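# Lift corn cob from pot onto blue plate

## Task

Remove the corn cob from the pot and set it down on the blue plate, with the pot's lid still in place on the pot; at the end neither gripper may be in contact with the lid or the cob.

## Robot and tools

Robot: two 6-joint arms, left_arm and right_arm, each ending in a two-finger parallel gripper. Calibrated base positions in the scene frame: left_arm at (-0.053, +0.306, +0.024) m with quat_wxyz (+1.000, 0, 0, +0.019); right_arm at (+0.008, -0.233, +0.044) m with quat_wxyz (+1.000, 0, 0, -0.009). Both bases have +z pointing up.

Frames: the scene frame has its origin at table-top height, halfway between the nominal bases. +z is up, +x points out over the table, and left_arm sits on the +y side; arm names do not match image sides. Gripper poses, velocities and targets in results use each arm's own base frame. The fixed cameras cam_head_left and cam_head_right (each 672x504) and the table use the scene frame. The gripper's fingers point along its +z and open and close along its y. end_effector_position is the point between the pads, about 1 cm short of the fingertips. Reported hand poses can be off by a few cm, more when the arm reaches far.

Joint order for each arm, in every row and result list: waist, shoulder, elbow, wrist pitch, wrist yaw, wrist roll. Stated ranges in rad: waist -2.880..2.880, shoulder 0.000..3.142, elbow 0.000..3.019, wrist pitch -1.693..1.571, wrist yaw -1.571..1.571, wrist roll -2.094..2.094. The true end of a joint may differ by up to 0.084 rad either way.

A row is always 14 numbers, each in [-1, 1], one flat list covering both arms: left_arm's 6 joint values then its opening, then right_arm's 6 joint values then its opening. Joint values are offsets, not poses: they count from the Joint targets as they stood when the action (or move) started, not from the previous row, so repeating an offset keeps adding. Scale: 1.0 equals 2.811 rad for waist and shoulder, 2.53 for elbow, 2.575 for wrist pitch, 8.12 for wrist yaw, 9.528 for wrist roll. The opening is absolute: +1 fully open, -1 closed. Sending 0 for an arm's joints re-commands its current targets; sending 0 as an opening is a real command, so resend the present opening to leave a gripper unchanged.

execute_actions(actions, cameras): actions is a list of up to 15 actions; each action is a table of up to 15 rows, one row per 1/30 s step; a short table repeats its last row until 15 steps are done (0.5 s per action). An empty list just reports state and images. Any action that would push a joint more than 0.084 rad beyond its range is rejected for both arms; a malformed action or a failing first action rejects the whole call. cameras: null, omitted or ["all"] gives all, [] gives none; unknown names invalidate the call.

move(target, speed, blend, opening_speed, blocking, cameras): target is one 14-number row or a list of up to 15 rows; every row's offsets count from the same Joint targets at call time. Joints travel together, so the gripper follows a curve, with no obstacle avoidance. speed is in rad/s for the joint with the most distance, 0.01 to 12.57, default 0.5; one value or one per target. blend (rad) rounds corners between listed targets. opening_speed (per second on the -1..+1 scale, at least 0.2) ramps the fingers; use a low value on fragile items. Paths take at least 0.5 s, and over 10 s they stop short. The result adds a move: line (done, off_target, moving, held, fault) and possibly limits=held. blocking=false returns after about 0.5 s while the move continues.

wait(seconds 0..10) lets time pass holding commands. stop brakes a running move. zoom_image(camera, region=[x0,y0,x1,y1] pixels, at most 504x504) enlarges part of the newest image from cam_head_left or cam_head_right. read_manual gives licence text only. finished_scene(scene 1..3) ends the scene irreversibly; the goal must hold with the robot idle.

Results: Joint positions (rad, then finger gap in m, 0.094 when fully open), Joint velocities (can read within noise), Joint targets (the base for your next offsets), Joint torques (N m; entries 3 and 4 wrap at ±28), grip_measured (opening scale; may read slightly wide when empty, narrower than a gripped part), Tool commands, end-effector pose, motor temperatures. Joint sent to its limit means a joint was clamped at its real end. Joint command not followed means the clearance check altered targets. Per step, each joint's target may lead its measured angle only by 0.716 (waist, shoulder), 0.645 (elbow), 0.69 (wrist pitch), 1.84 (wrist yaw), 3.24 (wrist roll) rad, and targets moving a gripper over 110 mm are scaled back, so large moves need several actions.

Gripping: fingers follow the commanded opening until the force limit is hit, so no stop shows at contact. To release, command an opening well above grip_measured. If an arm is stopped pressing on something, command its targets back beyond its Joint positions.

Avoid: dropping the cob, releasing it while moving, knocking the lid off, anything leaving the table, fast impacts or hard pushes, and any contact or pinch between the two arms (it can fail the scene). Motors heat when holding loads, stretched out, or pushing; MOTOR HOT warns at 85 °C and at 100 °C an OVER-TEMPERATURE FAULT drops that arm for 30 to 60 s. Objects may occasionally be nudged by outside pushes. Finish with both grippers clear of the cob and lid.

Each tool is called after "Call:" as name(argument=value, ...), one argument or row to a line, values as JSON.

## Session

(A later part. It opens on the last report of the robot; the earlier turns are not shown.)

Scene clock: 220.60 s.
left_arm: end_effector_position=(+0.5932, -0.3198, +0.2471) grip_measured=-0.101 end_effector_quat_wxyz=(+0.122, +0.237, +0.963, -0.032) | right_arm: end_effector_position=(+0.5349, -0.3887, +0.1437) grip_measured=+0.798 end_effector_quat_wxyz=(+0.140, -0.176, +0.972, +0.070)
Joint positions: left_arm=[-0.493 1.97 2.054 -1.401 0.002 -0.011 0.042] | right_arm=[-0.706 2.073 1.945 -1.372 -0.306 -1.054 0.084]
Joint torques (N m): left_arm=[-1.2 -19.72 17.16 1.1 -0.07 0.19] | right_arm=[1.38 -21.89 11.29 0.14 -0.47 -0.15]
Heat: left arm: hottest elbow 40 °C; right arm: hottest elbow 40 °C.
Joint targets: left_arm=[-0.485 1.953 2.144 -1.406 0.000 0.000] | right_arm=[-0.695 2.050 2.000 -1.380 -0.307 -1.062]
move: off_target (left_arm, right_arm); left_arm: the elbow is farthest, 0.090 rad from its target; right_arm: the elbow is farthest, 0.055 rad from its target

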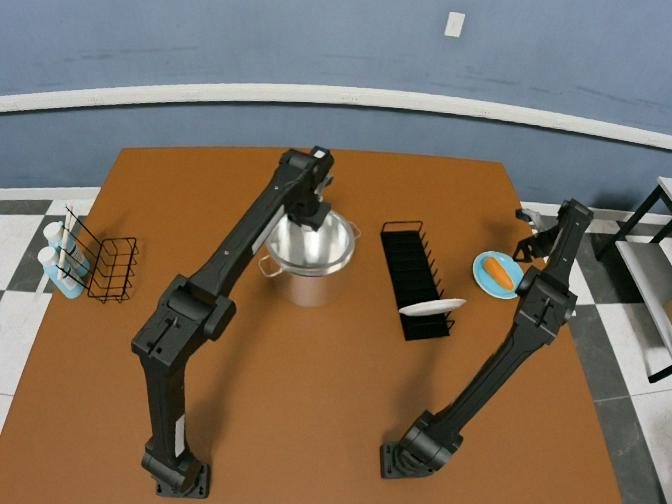

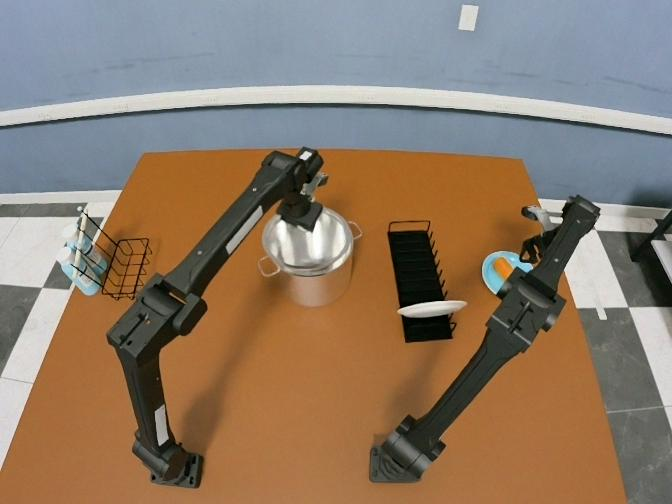

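Call:
move(
  target=[0,-0.011,-0.0945,0.0839,0,0,-0.4,0,0,0,0,0,0,0.8],
  speed=0.15,
  cameras=["cam_head_left","cam_head_right"],
)

Call:
zoom_image(
  camera="cam_head_left",
  region=[250, 190, 380, 320],
)

Call:
zoom_image(
  camera="cam_head_right",
  region=[250, 190, 380, 320],
)

Scene clock: 236.10 s.
left_arm: end_effector_position=(+0.6040, -0.3251, +0.2084) grip_measured=-0.101 end_effector_quat_wxyz=(+0.156, +0.236, +0.958, -0.040) | right_arm: end_effector_position=(+0.5349, -0.3887, +0.1437) grip_measured=+0.798 end_effector_quat_wxyz=(+0.140, -0.176, +0.972, +0.070)
Joint positions: left_arm=[-0.493 1.953 1.914 -1.209 -0.001 -0.011 0.042] | right_arm=[-0.706 2.073 1.945 -1.372 -0.306 -1.054 0.084]
Joint torques (N m): left_arm=[-0.85 -20.95 8.77 2.26 -0.01 0.19] | right_arm=[1.44 -21.89 11.29 0.14 -0.47 -0.15]
Heat: left arm: hottest elbow 41 °C; right arm: hottest elbow 42 °C.
Joint targets: left_arm=[-0.485 1.922 1.905 -1.190 0.000 0.000] | right_arm=[-0.695 2.050 2.000 -1.380 -0.307 -1.062]
move: off_target (right_arm); right_arm: the elbow is farthest, 0.055 rad from its target

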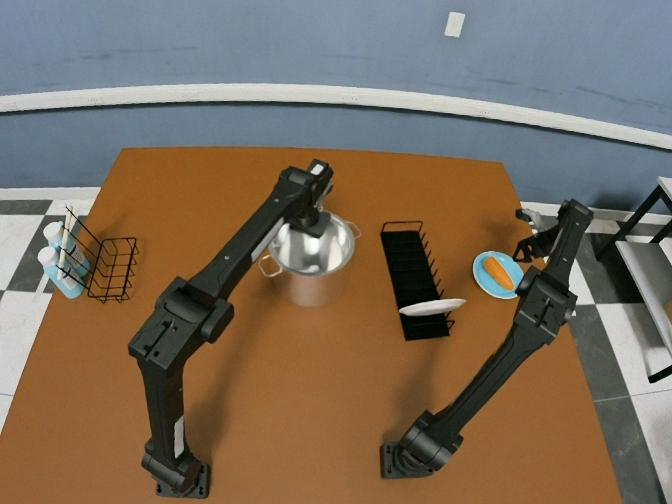

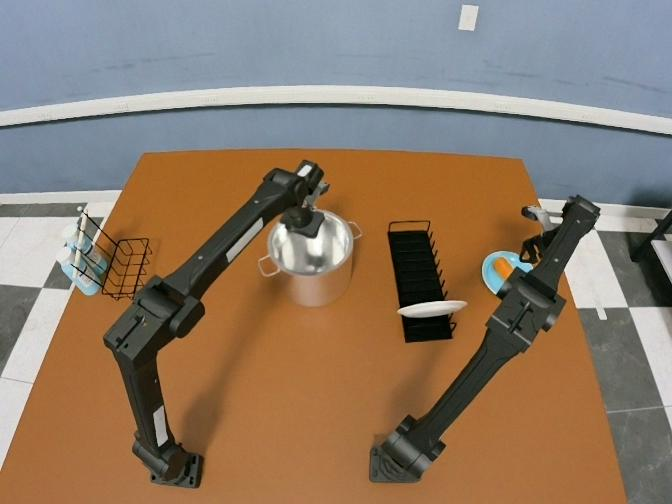

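Scaled by 3.877 (camera's finer frame: 960x720).

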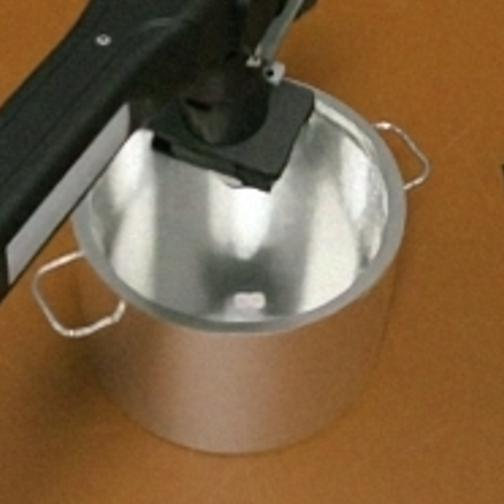

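Scaled by 3.877 (camera's finer frame: 960x720).

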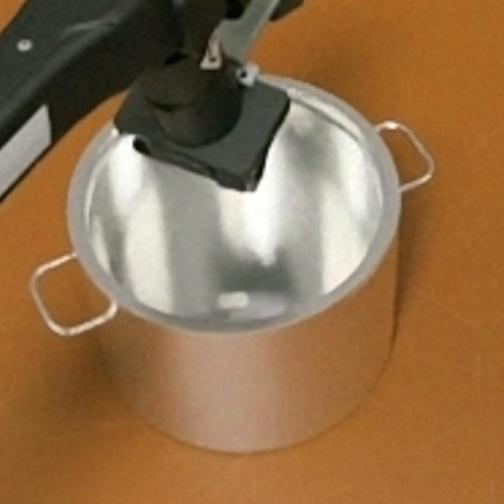

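Call:
move(
  target=[0,-0.0065,-0.0138,0.0202,0,0,-0.4,0,0,0,0,0,0,0.8],
  speed=0.06,
  cameras=["cam_head_left","cam_head_right"],
)

Call:
zoom_image(
  camera="cam_head_left",
  region=[250, 190, 380, 320],
)

Call:
zoom_image(
  camera="cam_head_right",
  region=[250, 190, 380, 320],
)

Scene clock: 243.87 s.
left_arm: end_effector_position=(+0.6045, -0.3253, +0.2085) grip_measured=-0.101 end_effector_quat_wxyz=(+0.170, +0.235, +0.956, -0.043) | right_arm: end_effector_position=(+0.5349, -0.3887, +0.1437) grip_measured=+0.798 end_effector_quat_wxyz=(+0.140, -0.176, +0.972, +0.070)
Joint positions: left_arm=[-0.493 1.934 1.879 -1.162 -0.001 -0.011 0.042] | right_arm=[-0.706 2.073 1.945 -1.372 -0.306 -1.054 0.084]
Joint torques (N m): left_arm=[-0.62 -20.84 8.73 2.62 0.03 0.18] | right_arm=[1.38 -21.89 11.3 0.16 -0.47 -0.15]
Heat: left arm: hottest elbow 41 °C; right arm: hottest elbow 43 °C.
Joint targets: left_arm=[-0.485 1.904 1.870 -1.138 0.000 0.000] | right_arm=[-0.695 2.050 2.000 -1.380 -0.307 -1.062]
move: off_target (right_arm); right_arm: the elbow is farthest, 0.055 rad from its target

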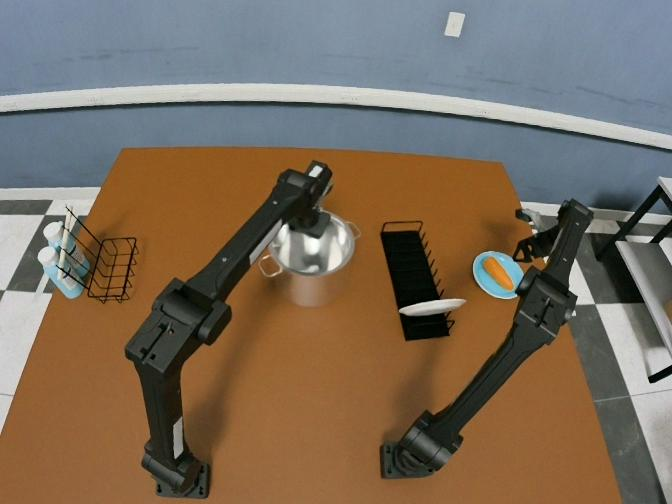

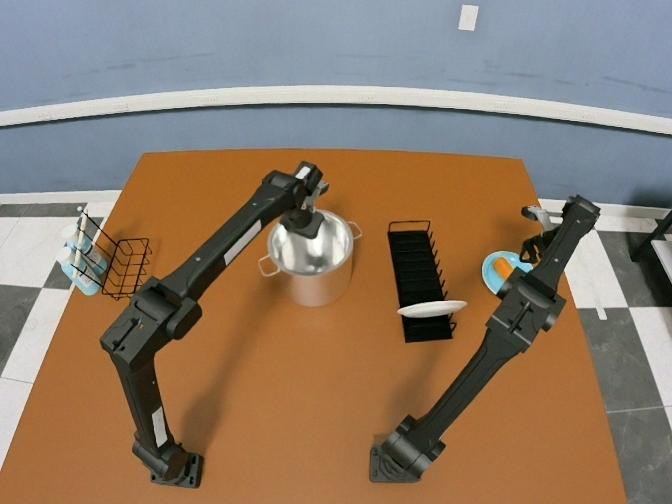

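Scaled by 3.877 (camera's finer frame: 960x720).

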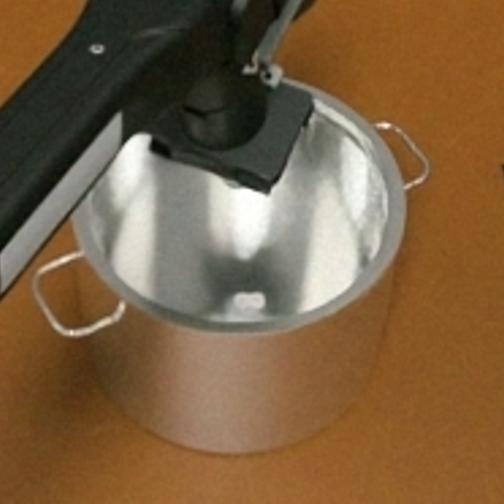

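Scaled by 3.877 (camera's finer frame: 960x720).

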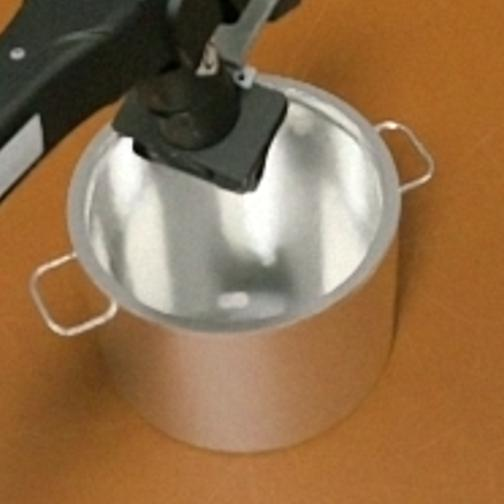

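Call:
move(
  target=[0,0.0028,-0.006,0.007,0,0,-0.4,0,0,0,0,0,0,0.8],
  speed=0.05,
  cameras=["cam_head_left","cam_head_right"],
)

Call:
zoom_image(
  camera="cam_head_left",
  region=[250, 190, 380, 320],
)

Call:
zoom_image(
  camera="cam_head_right",
  region=[250, 190, 380, 320],
)

Scene clock: 251.17 s.
left_arm: end_effector_position=(+0.6046, -0.3253, +0.2077) grip_measured=-0.101 end_effector_quat_wxyz=(+0.175, +0.235, +0.955, -0.044) | right_arm: end_effector_position=(+0.5349, -0.3887, +0.1437) grip_measured=+0.798 end_effector_quat_wxyz=(+0.140, -0.176, +0.972, +0.070)
Joint positions: left_arm=[-0.493 1.929 1.867 -1.147 -0.001 -0.011 0.042] | right_arm=[-0.706 2.073 1.945 -1.372 -0.306 -1.054 0.084]
Joint torques (N m): left_arm=[-0.56 -19.9 8.49 2.5 0.04 0.16] | right_arm=[1.38 -21.89 11.3 0.14 -0.47 -0.15]
Heat: left arm: hottest elbow 41 °C; right arm: hottest elbow 43 °C.
Joint targets: left_arm=[-0.485 1.912 1.855 -1.120 0.000 0.000] | right_arm=[-0.695 2.050 2.000 -1.380 -0.307 -1.062]
move: off_target (right_arm); right_arm: the elbow is farthest, 0.055 rad from its target

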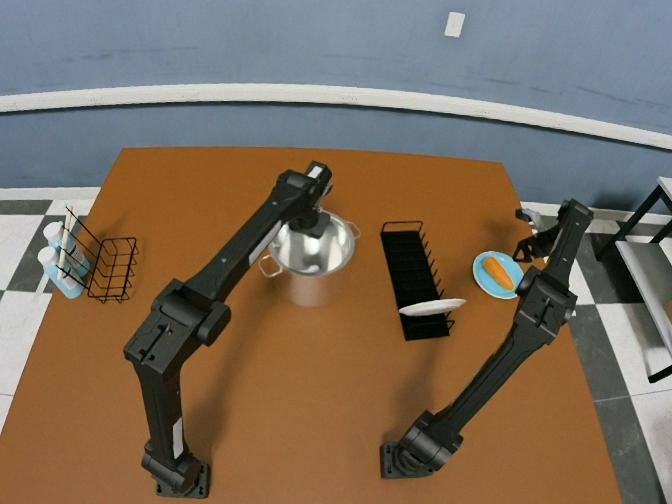

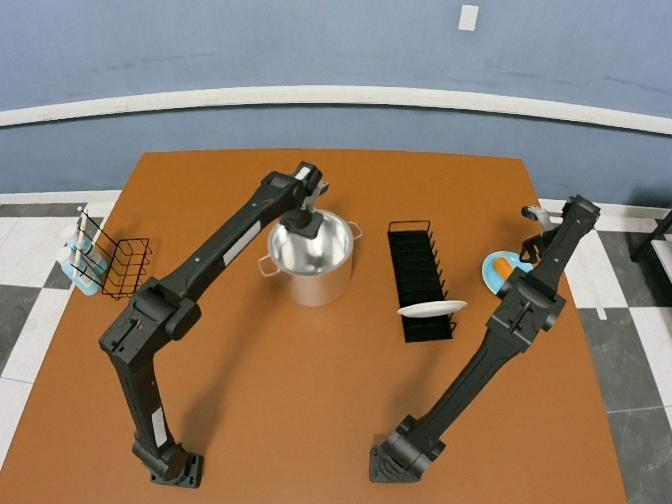

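Scaled by 3.877 (camera's finer frame: 960x720).

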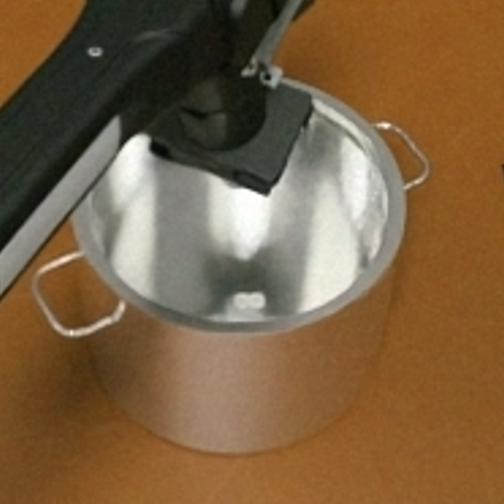

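Scaled by 3.877 (camera's finer frame: 960x720).

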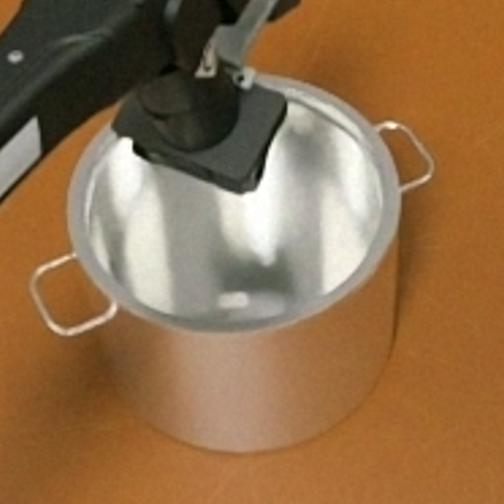

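Call:
move(
  target=[0,0.004,0,0,0,0,-0.4,0,0,0,0,0,0,0.8],
  speed=0.05,
  cameras=["cam_head_left"],
)

Call:
zoom_image(
  camera="cam_head_left",
  region=[250, 190, 380, 320],
)

Scene clock: 264.10 s.
left_arm: end_effector_position=(+0.6046, -0.3253, +0.2078) grip_measured=-0.101 end_effector_quat_wxyz=(+0.175, +0.235, +0.955, -0.044) | right_arm: end_effector_position=(+0.5349, -0.3887, +0.1437) grip_measured=+0.798 end_effector_quat_wxyz=(+0.140, -0.176, +0.972, +0.070)
Joint positions: left_arm=[-0.493 1.929 1.867 -1.146 -0.001 -0.011 0.042] | right_arm=[-0.706 2.073 1.945 -1.372 -0.306 -1.054 0.084]
Joint torques (N m): left_arm=[-1.38 -18.67 8.64 2.71 0 0.16] | right_arm=[1.38 -21.89 11.3 0.14 -0.47 -0.15]
Heat: left arm: hottest elbow 42 °C; right arm: hottest elbow 44 °C.
Joint targets: left_arm=[-0.485 1.923 1.855 -1.120 0.000 0.000] | right_arm=[-0.695 2.050 2.000 -1.380 -0.307 -1.062]
move: off_target (right_arm); right_arm: the elbow is farthest, 0.055 rad from its target

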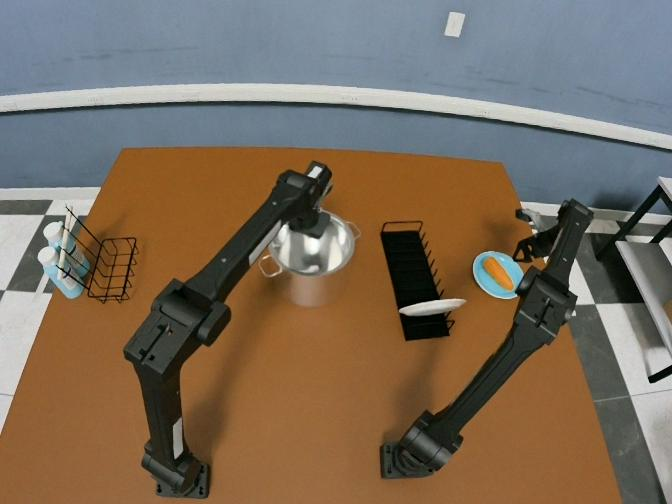

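Scaled by 3.877 (camera's finer frame: 960x720).

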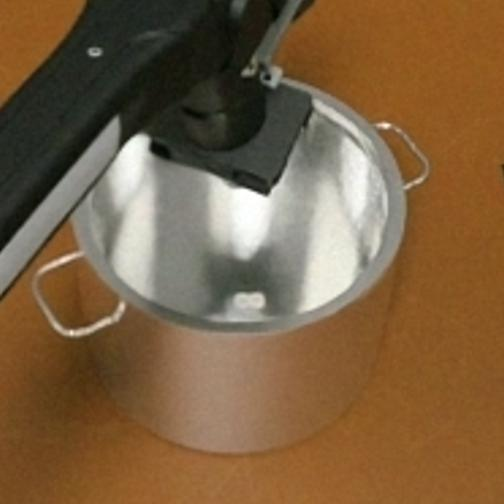

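Call:
move(
  target=[
    [0,0,0,0,0,0,0.7,0,0,0,0,0,0,0.8],
    [0,0,0.1,-0.1,0,0,0.7,0,0,0,0,0,0,0.8],
    [0.15,-0.08,0.1,-0.1,0,0,0.7,0,0,0,0,0,0,0.8],
  ],
  speed=[0.1,0.25,0.5],
  opening_speed=0.5,
)

Call:
zoom_image(
  camera="cam_head_left",
  region=[250, 190, 380, 320],
)

Call:
zoom_image(
  camera="cam_head_right",
  region=[250, 190, 380, 320],
)

Scene clock: 276.53 s.
left_arm: end_effector_position=(+0.6268, -0.0370, +0.4213) grip_measured=+0.698 end_effector_quat_wxyz=(+0.276, +0.023, +0.961, -0.009) | right_arm: end_effector_position=(+0.5349, -0.3887, +0.1437) grip_measured=+0.798 end_effector_quat_wxyz=(+0.140, -0.176, +0.972, +0.070)
Joint positions: left_arm=[-0.058 1.703 2.058 -1.366 -0.001 -0.011 0.08] | right_arm=[-0.706 2.073 1.945 -1.372 -0.306 -1.054 0.084]
Joint torques (N m): left_arm=[-3.14 -15.79 13.75 1.4 0 0.16] | right_arm=[1.38 -21.89 11.29 0.16 -0.47 -0.15]
Heat: left arm: hottest elbow 42 °C; right arm: hottest elbow 45 °C.
Joint targets: left_arm=[-0.063 1.698 2.108 -1.377 0.000 0.000] | right_arm=[-0.695 2.050 2.000 -1.380 -0.307 -1.062]
move: off_target (left_arm, right_arm); left_arm: the elbow is farthest, 0.050 rad from its target; right_arm: the elbow is farthest, 0.055 rad from its target

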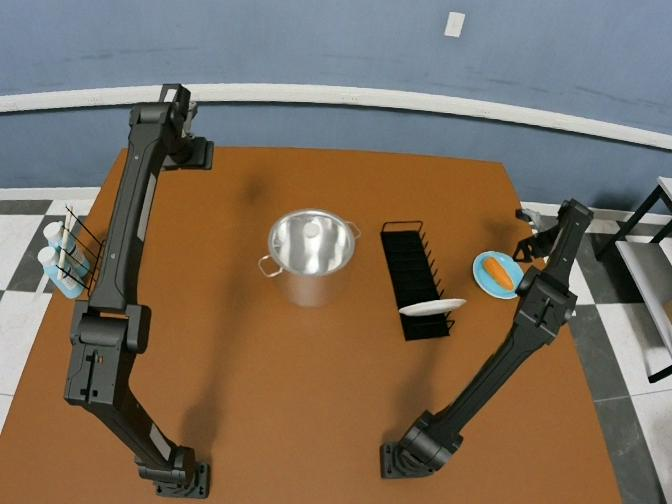

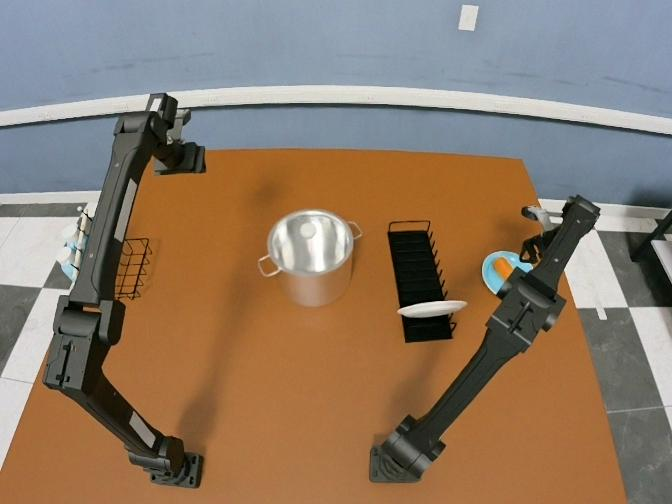

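Scaled by 3.877 (camera's finer frame: 960x720).

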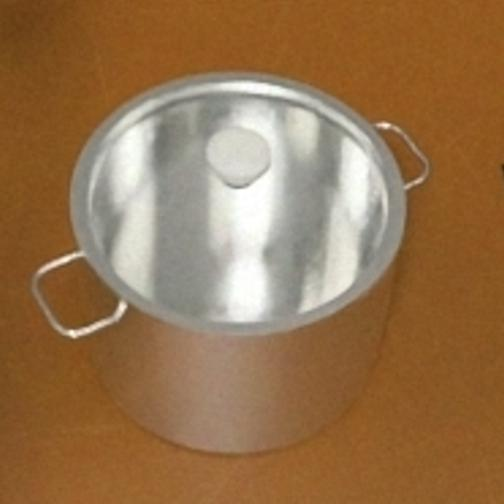

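Scaled by 3.877 (camera's finer frame: 960x720).

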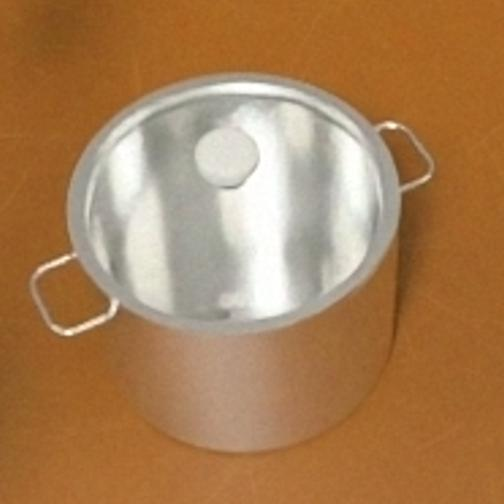

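Call:
finished_scene(
  scene=3,
)

The scene is finished: the task was done.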